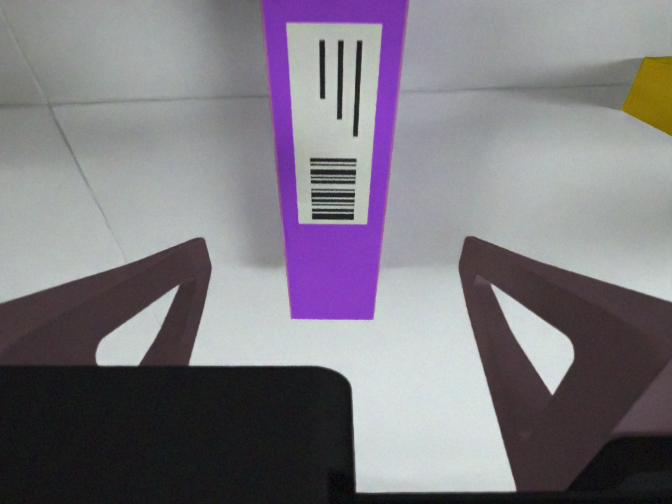

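Emit:
move(
  arm7={"target":[-0.558,0.012,0.763,0,0.7071,0.7071,0],"speed":0.2},
  cameras=[],
)

Emit:
move(
  arm7={"joints":{"gripper_m":0.04}},
  cameras=[],
)

Emit:
move(
  arm7={"target":[-0.558,0.012,0.885,0,0.7071,0.7071,0],"speed":0.25},
  cameras=["arm7_cam_wrist"],
)

Scene clock: 496.63 s.
Joint torques (N m): arm1=[1.55 -9.64 7.92 -0.05 0.17 0.09] | arm2=[0.5 -13.04 8.16 0.2 -0.03 -0.13] | arm3=[-0.62 -13.45 9.36 -0.25 -0.3 -0.18] | arm4=[-1.61 -9.41 9.68 -0.14 -0.14 -0.01] | arm5=[-0.5 -8.82 7.1 -0.17 -0.08 0.05] | arm6=[-0.62 -9.82 8.29 -0.16 -0.03 -0.12] | arm7=[-0.73 -16.79 8.57 0.5 -0.06 0.05] | arm8=[2.32 -10.99 9.5 -0.5 -0.06 -0.06]
Heat: arm1: hottest joint3_rad 36 °C; arm2: hottest joint3_rad 40 °C; arm3: hottest joint2_rad 34 °C; arm4: hottest joint3_rad 44 °C; arm5: hottest joint3_rad 38 °C; arm6: hottest joint3_rad 37 °C; arm7: hottest joint3_rad 44 °C; arm8: hottest joint3_rad 36 °C.
move: arm7 done
Joint velocities: within noise
arm1, arm2, arm3, arm4, arm5, arm6, arm8: as last shown
arm7.joint_positions: joint1_rad=-1.145 joint2_rad=+2.156 joint3_rad=+1.625 joint4_rad=-1.042 joint5_rad=-0.002 joint6_rad=-0.211 gripper_m=+0.09310
arm7.joint_status: not commanded
arm7.hand: x=-0.5548 y=+0.0126 z=+0.7671 quat_wxyz=(+0.001, -0.708, -0.706, -0.002) (m; scene frame)
arm7.hand_target: x=-0.5581 y=+0.0120 z=+0.7632 quat_wxyz=(+0.000, -0.707, -0.707, +0.000) (m; scene frame)
arm7.hand_status: done (0.005 m and 0.3 deg from the pose sent, 0.109 m and 2.0 deg at the start)
pictures: none
No camera images: "cameras" was empty.

Scene clock: 497.23 s.
Joint torques (N m): arm1=[1.44 -9.7 7.92 -0.06 0.18 0.08] | arm2=[0.5 -12.98 8.16 0.21 -0.03 -0.13] | arm3=[-0.67 -13.39 9.33 -0.25 -0.3 -0.18] | arm4=[-1.55 -9.47 9.69 -0.14 -0.14 -0.02] | arm5=[-0.38 -8.88 6.95 -0.08 -0.07 0.03] | arm6=[-0.56 -9.88 8.28 -0.17 -0.03 -0.13] | arm7=[-0.91 -16.85 8.58 0.49 -0.05 0.05] | arm8=[2.2 -10.93 9.52 -0.5 -0.06 -0.06]
Heat: arm1: hottest joint3_rad 36 °C; arm2: hottest joint3_rad 40 °C; arm3: hottest joint2_rad 34 °C; arm4: hottest joint3_rad 44 °C; arm5: hottest joint3_rad 38 °C; arm6: hottest joint3_rad 37 °C; arm7: hottest joint3_rad 44 °C; arm8: hottest joint3_rad 36 °C.
move: arm7 off_target
Joint velocities: within noise
arm1, arm2, arm3, arm4: as last shown
arm5.joint_positions: joint1_rad=+1.509 joint2_rad=+1.436 joint3_rad=+1.284 joint4_rad=-1.404 joint5_rad=+0.000 joint6_rad=-0.329 gripper_m=+0.08988
arm5.joint_status: not commanded
arm5.hand: x=+2.0304 y=+0.2452 z=+0.9990 quat_wxyz=(+0.003, +0.705, +0.709, -0.003) (m; scene frame)
arm5.hand_target: x=+2.0320 y=+0.2460 z=+1.0000 quat_wxyz=(+0.000, +0.707, +0.707, +0.000) (m; scene frame)
arm5.hand_status: not commanded
arm6.joint_positions: joint1_rad=-1.300 joint2_rad=+1.478 joint3_rad=+1.234 joint4_rad=-1.336 joint5_rad=+0.001 joint6_rad=-0.343 gripper_m=+0.08988
arm6.joint_status: not commanded
arm6.hand: x=+0.7062 y=+0.2307 z=+0.9930 quat_wxyz=(+0.002, -0.709, -0.706, -0.004) (m; scene frame)
arm6.hand_target: x=+0.7070 y=+0.2325 z=+1.0000 quat_wxyz=(+0.000, -0.707, -0.707, +0.000) (m; scene frame)
arm6.hand_status: not commanded
arm7.joint_positions: joint1_rad=-1.145 joint2_rad=+2.156 joint3_rad=+1.625 joint4_rad=-1.042 joint5_rad=-0.002 joint6_rad=-0.211 gripper_m=+0.06054
arm7.joint_status: gripper_m off_target (ended at +0.06057, target +0.04000)
arm7.hand: x=-0.5548 y=+0.0126 z=+0.7671 quat_wxyz=(+0.001, -0.708, -0.706, -0.002) (m; scene frame)
arm7.hand_target: x=-0.5581 y=+0.0120 z=+0.7632 quat_wxyz=(+0.000, -0.707, -0.707, +0.000) (m; scene frame)
arm7.hand_status: not commanded
arm8.joint_positions: joint1_rad=+0.395 joint2_rad=+1.437 joint3_rad=+1.377 joint4_rad=-1.492 joint5_rad=-0.001 joint6_rad=-0.204 gripper_m=+0.08993
arm8.joint_status: not commanded
arm8.hand: x=-1.7502 y=+0.2405 z=+1.0038 quat_wxyz=(-0.006, -0.710, -0.704, +0.008) (m; scene frame)
arm8.hand_target: x=-1.7480 y=+0.2430 z=+1.0000 quat_wxyz=(+0.000, -0.707, -0.707, +0.000) (m; scene frame)
arm8.hand_status: not commanded
pictures: none
No camera images: "cameras" was empty.

Scene clock: 498.60 s.
Joint torques (N m): arm1=[2.2 -9.88 7.95 -0.12 0.18 0.09] | arm2=[0.5 -12.98 8.16 0.21 -0.03 -0.13] | arm3=[-0.73 -13.33 9.35 -0.25 -0.3 -0.18] | arm4=[-1.55 -9.41 9.69 -0.13 -0.14 -0.01] | arm5=[-0.97 -8.7 7.04 -0.13 -0.1 0] | arm6=[-0.67 -9.76 8.28 -0.16 -0.03 -0.13] | arm7=[-0.62 -16.79 14.19 -0.42 -0.04 0.04] | arm8=[2.14 -11.05 9.57 -0.47 -0.06 -0.07]
Heat: arm1: hottest joint3_rad 36 °C; arm2: hottest joint3_rad 40 °C; arm3: hottest joint2_rad 34 °C; arm4: hottest joint3_rad 44 °C; arm5: hottest joint3_rad 38 °C; arm6: hottest joint3_rad 37 °C; arm7: hottest joint3_rad 44 °C; arm8: hottest joint3_rad 36 °C.
move: arm7 off_target
Joint velocities: within noise
arm1, arm2, arm4, arm5, arm6, arm8: as last shown
arm3.joint_positions: joint1_rad=+0.232 joint2_rad=+1.434 joint3_rad=+1.380 joint4_rad=-1.505 joint5_rad=-0.004 joint6_rad=-0.366 gripper_m=+0.08997
arm3.joint_status: not commanded
arm3.hand: x=+0.0420 y=-0.4573 z=+0.9989 quat_wxyz=(-0.003, +1.000, -0.007, -0.003) (m; scene frame)
arm3.hand_target: x=+0.0440 y=-0.4589 z=+1.0000 quat_wxyz=(+0.000, +1.000, +0.000, +0.000) (m; scene frame)
arm3.hand_status: not commanded
arm7.joint_positions: joint1_rad=-1.145 joint2_rad=+2.021 joint3_rad=+1.687 joint4_rad=-1.271 joint5_rad=-0.002 joint6_rad=-0.211 gripper_m=+0.06054
arm7.joint_status: not commanded
arm7.hand: x=-0.5513 y=+0.0283 z=+0.8684 quat_wxyz=(+0.010, -0.708, -0.706, -0.016) (m; scene frame)
arm7.hand_target: x=-0.5579 y=+0.0130 z=+0.8853 quat_wxyz=(+0.000, -0.707, -0.707, +0.000) (m; scene frame)
arm7.hand_status: off_target (0.024 m and 2.2 deg from the pose sent, 0.118 m and 0.3 deg at the start)
pictures: arm7_cam_wrist
camera_calibration:
arm7_cam_wrist: T_world_to_cam=[[-0.999906, -0.0128886, 0.00464002, -0.558091], [-0.00752727, 0.799974, 0.599987, -0.541425], [-0.0114449, 0.599896, -0.799996, 0.792655], [0, 0, 0, 1]] pos_world=[-0.553042, -0.049577, 0.961558]

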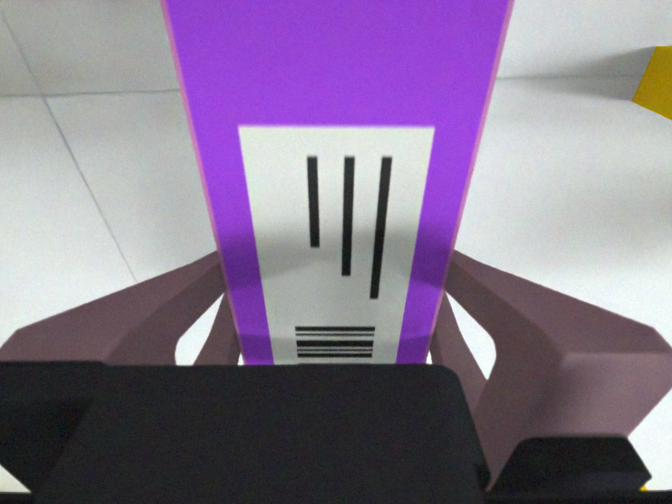

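Emit:
move(
  arm7={"target":[-0.515,0.205,1.0,0,0.7071,0.7071,0],"speed":0.35},
  cameras=[],
)

Emit:
move(
  arm7={"joints":{"joint1_rad":2.169,"joint6_rad":-0.06}},
  cameras=["arm7_cam_wrist"],
)

Emit:
move(
  arm7={"target":[-0.386,1.322,0.895,0,-0.701,0.713,0],"speed":0.3},
  cameras=["arm7_cam_wrist","cam_arm7"],
)

Scene clock: 508.43 s.
Joint torques (N m): arm1=[1.55 -9.82 8.05 -0.06 0.18 0.05] | arm2=[0.5 -13.04 8.16 0.2 -0.03 -0.13] | arm3=[-0.62 -13.51 9.35 -0.27 -0.3 -0.18] | arm4=[-1.55 -9.41 9.68 -0.14 -0.14 -0.02] | arm5=[-0.26 -9.35 6.98 0.01 -0.09 0.04] | arm6=[-0.56 -9.82 8.28 -0.16 -0.04 -0.13] | arm7=[-0.91 -10.46 9.09 -0.2 -0.07 0.04] | arm8=[2.32 -10.81 9.52 -0.51 -0.07 -0.08]
Heat: arm1: hottest joint3_rad 36 °C; arm2: hottest joint3_rad 40 °C; arm3: hottest joint2_rad 34 °C; arm4: hottest joint3_rad 44 °C; arm5: hottest joint3_rad 38 °C; arm6: hottest joint3_rad 37 °C; arm7: hottest joint3_rad 47 °C; arm8: hottest joint3_rad 36 °C.
move: arm7 done
Joint velocities: within noise
arm1, arm2, arm3, arm4, arm5, arm6, arm8: as last shown
arm7.joint_positions: joint1_rad=-1.145 joint2_rad=+1.449 joint3_rad=+1.283 joint4_rad=-1.382 joint5_rad=-0.002 joint6_rad=-0.211 gripper_m=+0.06054
arm7.joint_status: not commanded
arm7.hand: x=-0.5141 y=+0.1986 z=+1.0037 quat_wxyz=(-0.006, -0.708, -0.706, +0.008) (m; scene frame)
arm7.hand_target: x=-0.5150 y=+0.2049 z=+1.0000 quat_wxyz=(+0.000, -0.707, -0.707, +0.000) (m; scene frame)
arm7.hand_status: done (0.007 m and 1.1 deg from the pose sent, 0.223 m and 2.2 deg at the start)
pictures: none
No camera images: "cameras" was empty.

Scene clock: 510.97 s.
Joint torques (N m): arm1=[1.55 -9.35 7.99 -0.06 0.17 0.06] | arm2=[0.56 -12.98 8.16 0.2 -0.03 -0.13] | arm3=[-0.67 -13.39 9.36 -0.25 -0.3 -0.18] | arm4=[-1.55 -9.41 9.69 -0.14 -0.14 -0.01] | arm5=[-0.15 -8.64 6.89 -0.06 -0.06 0.07] | arm6=[-0.56 -9.88 8.27 -0.16 -0.04 -0.12] | arm7=[-0.03 -11.22 9.02 -0.23 -0.02 0.2] | arm8=[2.08 -10.81 9.59 -0.51 -0.05 -0.06]
Heat: arm1: hottest joint3_rad 36 °C; arm2: hottest joint3_rad 40 °C; arm3: hottest joint2_rad 34 °C; arm4: hottest joint3_rad 44 °C; arm5: hottest joint3_rad 38 °C; arm6: hottest joint3_rad 37 °C; arm7: hottest joint3_rad 47 °C; arm8: hottest joint3_rad 36 °C.
move: arm7 done
Joint velocities: within noise
arm1, arm2, arm3, arm4, arm5, arm6, arm8: as last shown
arm7.joint_positions: joint1_rad=+2.166 joint2_rad=+1.463 joint3_rad=+1.283 joint4_rad=-1.382 joint5_rad=-0.002 joint6_rad=-0.069 gripper_m=+0.06059
arm7.joint_status: all done
arm7.hand: x=-0.4044 y=+1.0403 z=+1.0006 quat_wxyz=(-0.003, +0.716, -0.699, -0.005) (m; scene frame)
arm7.hand_target: x=-0.4059 y=+1.0334 z=+1.0023 quat_wxyz=(-0.001, +0.714, -0.700, -0.002) (m; scene frame)
arm7.hand_status: not commanded
pictures: arm7_cam_wrist
camera_calibration:
arm7_cam_wrist: T_world_to_cam=[[0.999157, 0.0393781, 0.0115949, 0.348385], [0.0261077, -0.82756, 0.56077, 0.316702], [0.0316776, -0.559995, -0.82789, 1.54503], [0, 0, 0, 1]] pos_world=[-0.405303, 1.11358, 1.09748]

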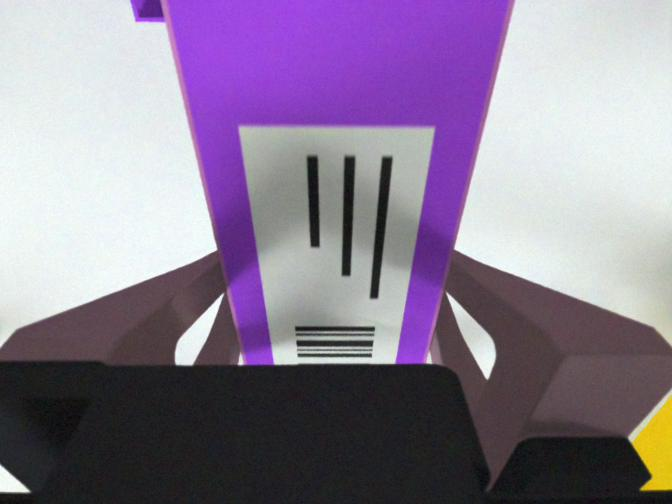

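Scene clock: 513.23 s.
Joint torques (N m): arm1=[1.9 -9.76 7.92 -0.12 0.16 0.08] | arm2=[0.5 -13.04 8.16 0.2 -0.03 -0.13] | arm3=[-0.62 -13.33 9.39 -0.27 -0.3 -0.18] | arm4=[-1.55 -9.41 9.68 -0.14 -0.14 -0.01] | arm5=[-0.09 -8.94 6.99 -0.14 -0.08 0.06] | arm6=[-0.62 -9.88 8.27 -0.14 -0.04 -0.13] | arm7=[-1.03 -18.26 15.79 -0.32 0.06 0.22] | arm8=[2.26 -10.99 9.62 -0.51 -0.06 -0.06]
Heat: arm1: hottest joint3_rad 36 °C; arm2: hottest joint3_rad 40 °C; arm3: hottest joint2_rad 34 °C; arm4: hottest joint3_rad 44 °C; arm5: hottest joint3_rad 38 °C; arm6: hottest joint3_rad 37 °C; arm7: hottest joint3_rad 47 °C; arm8: hottest joint3_rad 36 °C.
move: arm7 off_target
Joint velocities: within noise
arm1.joint_positions: joint1_rad=-1.531 joint2_rad=+1.441 joint3_rad=+1.361 joint4_rad=-1.467 joint5_rad=+0.004 joint6_rad=-0.036 gripper_m=+0.08990
arm1.joint_status: not commanded
arm1.hand: x=-2.3132 y=-0.9987 z=+1.0079 quat_wxyz=(-0.010, -0.819, -0.574, +0.013) (m; scene frame)
arm1.hand_target: x=-2.3100 y=-0.9949 z=+1.0002 quat_wxyz=(+0.000, -0.820, -0.573, +0.000) (m; scene frame)
arm1.hand_status: not commanded
arm2, arm3, arm5, arm6, arm8: as last shown
arm4.joint_positions: joint1_rad=-1.885 joint2_rad=+1.436 joint3_rad=+1.388 joint4_rad=-1.502 joint5_rad=-0.013 joint6_rad=+0.010 gripper_m=+0.08991
arm4.joint_status: not commanded
arm4.hand: x=+1.9451 y=-0.9495 z=+1.0049 quat_wxyz=(-0.010, -0.454, -0.891, +0.006) (m; scene frame)
arm4.hand_target: x=+1.9381 y=-0.9499 z=+1.0000 quat_wxyz=(+0.000, -0.458, -0.889, +0.000) (m; scene frame)
arm4.hand_status: not commanded
arm7.joint_positions: joint1_rad=+2.166 joint2_rad=+2.286 joint3_rad=+2.174 joint4_rad=-1.494 joint5_rad=-0.002 joint6_rad=-0.045 gripper_m=+0.06059
arm7.joint_status: not commanded
arm7.hand: x=-0.3926 y=+1.3062 z=+0.8844 quat_wxyz=(+0.013, +0.707, -0.707, +0.010) (m; scene frame)
arm7.hand_target: x=-0.3859 y=+1.3208 z=+0.8952 quat_wxyz=(-0.001, +0.701, -0.713, -0.001) (m; scene frame)
arm7.hand_status: off_target (0.020 m and 2.1 deg from the pose sent, 0.301 m and 2.4 deg at the start)
pictures: arm7_cam_wrist, cam_arm7
camera_calibration:
arm7_cam_wrist: T_world_to_cam=[[0.99983, 0.0162693, 0.00863723, 0.360419], [0.00789975, -0.802331, 0.596827, 0.529679], [0.0166398, -0.596657, -0.802324, 1.61679], [0, 0, 0, 1]] pos_world=[-0.391445, 1.38379, 0.977954]

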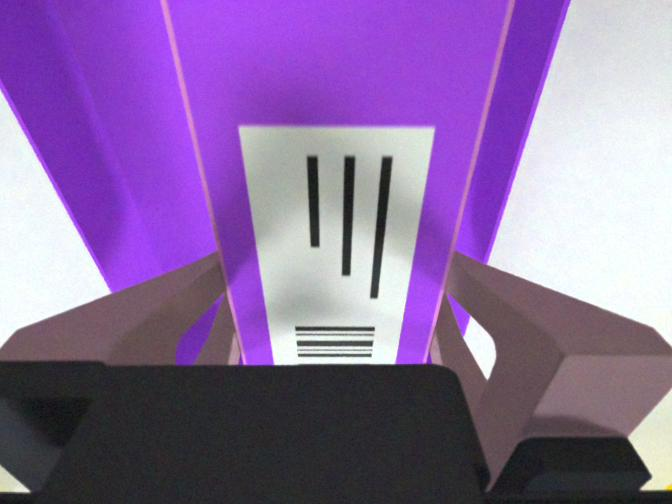

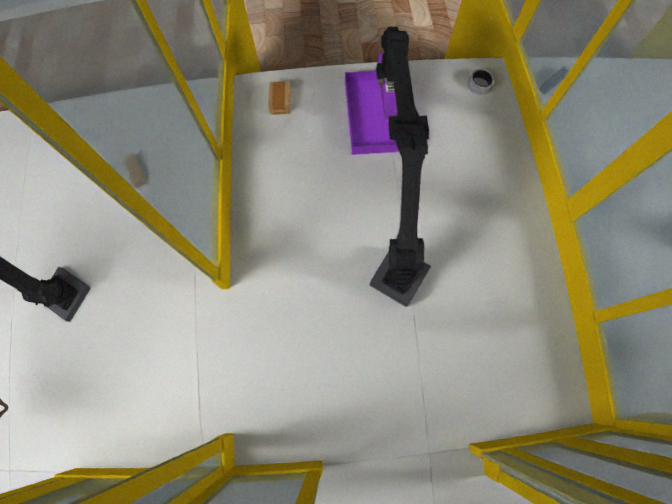

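Emit:
zoom_image(
  camera="cam_arm7",
  region=[310, 10, 470, 170],
)

Scaled by 3.150.

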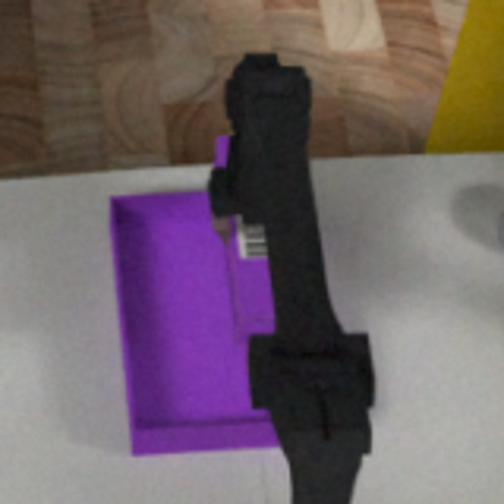

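Emit:
move(
  arm7={"target":[-0.408,1.322,0.85,0,-0.701,0.713,0],"speed":0.25},
  cameras=[],
)

Emit:
move(
  arm7={"target":[-0.41,1.32,0.772,0,-0.701,0.713,0],"speed":0.15},
  cameras=["arm7_cam_wrist"],
)

Scene clock: 546.77 s.
Joint torques (N m): arm1=[1.9 -9.93 7.94 -0.16 0.19 0.06] | arm2=[0.5 -13.04 8.16 0.2 -0.03 -0.13] | arm3=[-0.79 -13.39 9.36 -0.29 -0.3 -0.18] | arm4=[-1.55 -9.47 9.68 -0.14 -0.14 -0.01] | arm5=[-0.38 -8.94 7.12 -0.1 -0.09 0.08] | arm6=[-0.56 -9.88 8.29 -0.16 -0.04 -0.12] | arm7=[0.21 -18.67 9.22 0.53 0.08 0.2] | arm8=[2.14 -10.87 9.57 -0.53 -0.07 -0.07]
Heat: arm1: hottest joint3_rad 36 °C; arm2: hottest joint3_rad 40 °C; arm3: hottest joint2_rad 33 °C; arm4: hottest joint3_rad 44 °C; arm5: hottest joint3_rad 38 °C; arm6: hottest joint3_rad 37 °C; arm7: hottest joint3_rad 51 °C; arm8: hottest joint3_rad 36 °C.
move: arm7 off_target
Joint velocities: within noise
arm1, arm3, arm4, arm5, arm6, arm8: as last shown
arm2.joint_positions: joint1_rad=-1.349 joint2_rad=+1.451 joint3_rad=+1.286 joint4_rad=-1.388 joint5_rad=+0.000 joint6_rad=-0.428 gripper_m=+0.08992
arm2.joint_status: not commanded
arm2.hand: x=-0.6727 y=-0.2385 z=+1.0039 quat_wxyz=(-0.009, +0.703, -0.711, -0.003) (m; scene frame)
arm2.hand_target: x=-0.6750 y=-0.2401 z=+1.0000 quat_wxyz=(+0.000, +0.707, -0.707, +0.000) (m; scene frame)
arm2.hand_status: not commanded
arm7.joint_positions: joint1_rad=+2.182 joint2_rad=+2.311 joint3_rad=+2.169 joint4_rad=-1.417 joint5_rad=-0.002 joint6_rad=-0.014 gripper_m=+0.06059
arm7.joint_status: not commanded
arm7.hand: x=-0.4035 y=+1.3227 z=+0.8658 quat_wxyz=(-0.004, +0.702, -0.712, -0.006) (m; scene frame)
arm7.hand_target: x=-0.4079 y=+1.3216 z=+0.8501 quat_wxyz=(+0.000, +0.701, -0.713, +0.000) (m; scene frame)
arm7.hand_status: off_target (0.016 m and 0.9 deg from the pose sent, 0.041 m and 2.1 deg at the start)
pictures: none
No camera images: "cameras" was empty.

Scene clock: 547.93 s.
Joint torques (N m): arm1=[1.73 -9.64 7.92 -0.1 0.16 0.09] | arm2=[0.5 -13.04 8.16 0.18 -0.03 -0.13] | arm3=[-0.67 -13.27 9.36 -0.24 -0.29 -0.18] | arm4=[-1.55 -9.41 9.68 -0.14 -0.14 -0.01] | arm5=[-0.62 -8.82 6.98 -0.12 -0.09 0.05] | arm6=[-0.62 -9.82 8.28 -0.16 -0.04 -0.13] | arm7=[0.5 -16.38 7.51 0.51 0.1 0.22] | arm8=[2.26 -10.99 9.52 -0.51 -0.06 -0.05]
Heat: arm1: hottest joint3_rad 36 °C; arm2: hottest joint3_rad 40 °C; arm3: hottest joint2_rad 33 °C; arm4: hottest joint3_rad 44 °C; arm5: hottest joint3_rad 38 °C; arm6: hottest joint3_rad 37 °C; arm7: hottest joint3_rad 51 °C; arm8: hottest joint3_rad 36 °C.
move: arm7 off_target
Joint velocities: within noise
arm1, arm2, arm3, arm4, arm5, arm6, arm8: as last shown
arm7.joint_positions: joint1_rad=+2.182 joint2_rad=+2.328 joint3_rad=+2.077 joint4_rad=-1.251 joint5_rad=-0.002 joint6_rad=-0.013 gripper_m=+0.06059
arm7.joint_status: not commanded
arm7.hand: x=-0.4035 y=+1.3325 z=+0.8198 quat_wxyz=(-0.024, +0.701, -0.712, -0.026) (m; scene frame)
arm7.hand_target: x=-0.4097 y=+1.3181 z=+0.7737 quat_wxyz=(+0.000, +0.701, -0.713, +0.000) (m; scene frame)
arm7.hand_status: off_target (0.050 m and 4.1 deg from the pose sent, 0.094 m and 0.9 deg at the start)
pictures: arm7_cam_wrist
camera_calibration:
arm7_cam_wrist: T_world_to_cam=[[0.99992, -0.000616721, 0.0126364, 0.390759], [-0.00698704, -0.859592, 0.510934, 0.73008], [0.010547, -0.510981, -0.859527, 1.51112], [0, 0, 0, 1]] pos_world=[-0.401565, 1.39997, 0.920888]

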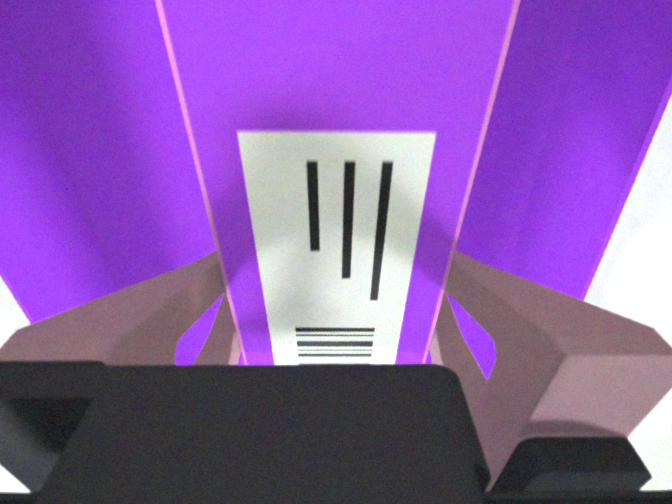

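Emit:
move(
  cameras=["cam_arm7"],
)

Emit:
zoom_image(
  camera="cam_arm7",
  region=[310, 10, 470, 170],
)

Scene clock: 552.13 s.
Joint torques (N m): arm1=[1.79 -9.88 7.98 -0.1 0.2 0.06] | arm2=[0.5 -13.04 8.16 0.2 -0.03 -0.13] | arm3=[-0.62 -13.33 9.35 -0.25 -0.3 -0.18] | arm4=[-1.55 -9.41 9.68 -0.14 -0.14 -0.02] | arm5=[-0.91 -8.59 7.04 -0.09 -0.06 0.05] | arm6=[-0.56 -9.88 8.28 -0.16 -0.04 -0.13] | arm7=[0.5 -16.44 7.54 0.55 0.09 0.23] | arm8=[2.2 -11.05 9.51 -0.47 -0.05 -0.06]
Heat: arm1: hottest joint3_rad 36 °C; arm2: hottest joint3_rad 40 °C; arm3: hottest joint2_rad 33 °C; arm4: hottest joint3_rad 44 °C; arm5: hottest joint3_rad 38 °C; arm6: hottest joint3_rad 37 °C; arm7: hottest joint3_rad 50 °C; arm8: hottest joint3_rad 36 °C.
Joint velocities: within noise
arm1.joint_positions: joint1_rad=-1.531 joint2_rad=+1.441 joint3_rad=+1.361 joint4_rad=-1.467 joint5_rad=+0.004 joint6_rad=-0.036 gripper_m=+0.08990
arm1.joint_status: not commanded
arm1.hand: x=-2.3132 y=-0.9987 z=+1.0079 quat_wxyz=(-0.010, -0.819, -0.574, +0.013) (m; scene frame)
arm1.hand_target: x=-2.3100 y=-0.9949 z=+1.0002 quat_wxyz=(+0.000, -0.820, -0.573, +0.000) (m; scene frame)
arm1.hand_status: not commanded
arm2.joint_positions: joint1_rad=-1.349 joint2_rad=+1.451 joint3_rad=+1.286 joint4_rad=-1.388 joint5_rad=+0.000 joint6_rad=-0.428 gripper_m=+0.08992
arm2.joint_status: not commanded
arm2.hand: x=-0.6727 y=-0.2385 z=+1.0039 quat_wxyz=(-0.009, +0.703, -0.711, -0.003) (m; scene frame)
arm2.hand_target: x=-0.6750 y=-0.2401 z=+1.0000 quat_wxyz=(+0.000, +0.707, -0.707, +0.000) (m; scene frame)
arm2.hand_status: not commanded
arm3.joint_positions: joint1_rad=+0.232 joint2_rad=+1.434 joint3_rad=+1.380 joint4_rad=-1.505 joint5_rad=-0.004 joint6_rad=-0.366 gripper_m=+0.08997
arm3.joint_status: not commanded
arm3.hand: x=+0.0420 y=-0.4573 z=+0.9989 quat_wxyz=(-0.003, +1.000, -0.007, -0.003) (m; scene frame)
arm3.hand_target: x=+0.0440 y=-0.4589 z=+1.0000 quat_wxyz=(+0.000, +1.000, +0.000, +0.000) (m; scene frame)
arm3.hand_status: not commanded
arm4.joint_positions: joint1_rad=-1.885 joint2_rad=+1.436 joint3_rad=+1.388 joint4_rad=-1.502 joint5_rad=-0.013 joint6_rad=+0.010 gripper_m=+0.08991
arm4.joint_status: not commanded
arm4.hand: x=+1.9451 y=-0.9495 z=+1.0049 quat_wxyz=(-0.010, -0.454, -0.891, +0.006) (m; scene frame)
arm4.hand_target: x=+1.9381 y=-0.9499 z=+1.0000 quat_wxyz=(+0.000, -0.458, -0.889, +0.000) (m; scene frame)
arm4.hand_status: not commanded
arm5.joint_positions: joint1_rad=+1.509 joint2_rad=+1.436 joint3_rad=+1.284 joint4_rad=-1.404 joint5_rad=+0.000 joint6_rad=-0.329 gripper_m=+0.08988
arm5.joint_status: not commanded
arm5.hand: x=+2.0304 y=+0.2452 z=+0.9990 quat_wxyz=(+0.003, +0.705, +0.709, -0.003) (m; scene frame)
arm5.hand_target: x=+2.0320 y=+0.2460 z=+1.0000 quat_wxyz=(+0.000, +0.707, +0.707, +0.000) (m; scene frame)
arm5.hand_status: not commanded
arm6.joint_positions: joint1_rad=-1.300 joint2_rad=+1.478 joint3_rad=+1.234 joint4_rad=-1.336 joint5_rad=+0.001 joint6_rad=-0.343 gripper_m=+0.08988
arm6.joint_status: not commanded
arm6.hand: x=+0.7062 y=+0.2307 z=+0.9930 quat_wxyz=(+0.002, -0.709, -0.706, -0.004) (m; scene frame)
arm6.hand_target: x=+0.7070 y=+0.2325 z=+1.0000 quat_wxyz=(+0.000, -0.707, -0.707, +0.000) (m; scene frame)
arm6.hand_status: not commanded
arm7.joint_positions: joint1_rad=+2.182 joint2_rad=+2.328 joint3_rad=+2.077 joint4_rad=-1.251 joint5_rad=-0.002 joint6_rad=-0.013 gripper_m=+0.06059
arm7.joint_status: not commanded
arm7.hand: x=-0.4035 y=+1.3325 z=+0.8198 quat_wxyz=(-0.024, +0.701, -0.712, -0.026) (m; scene frame)
arm7.hand_target: x=-0.4097 y=+1.3181 z=+0.7737 quat_wxyz=(+0.000, +0.701, -0.713, +0.000) (m; scene frame)
arm7.hand_status: off_target (0.050 m and 4.1 deg from the pose sent, 0.094 m and 0.9 deg at the start)
arm8.joint_positions: joint1_rad=+0.395 joint2_rad=+1.437 joint3_rad=+1.377 joint4_rad=-1.492 joint5_rad=-0.001 joint6_rad=-0.204 gripper_m=+0.08993
arm8.joint_status: not commanded
arm8.hand: x=-1.7502 y=+0.2405 z=+1.0038 quat_wxyz=(-0.006, -0.710, -0.704, +0.008) (m; scene frame)
arm8.hand_target: x=-1.7480 y=+0.2430 z=+1.0000 quat_wxyz=(+0.000, -0.707, -0.707, +0.000) (m; scene frame)
arm8.hand_status: not commanded
pictures: cam_arm7

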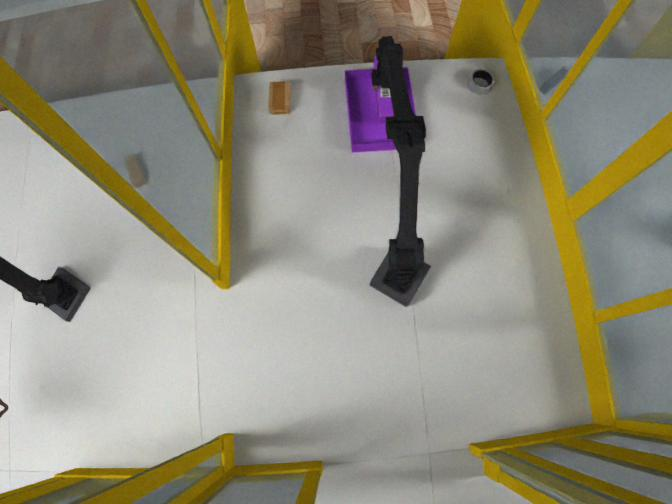

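Scaled by 3.150.

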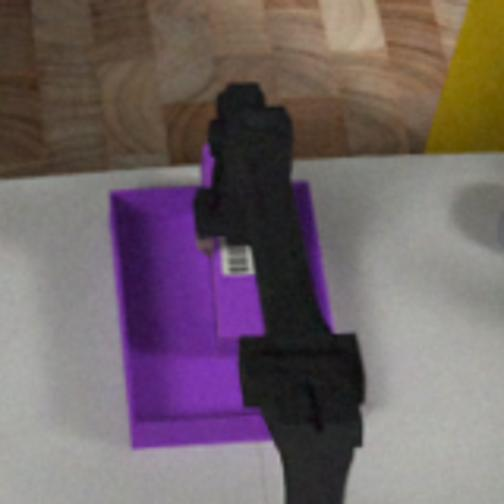

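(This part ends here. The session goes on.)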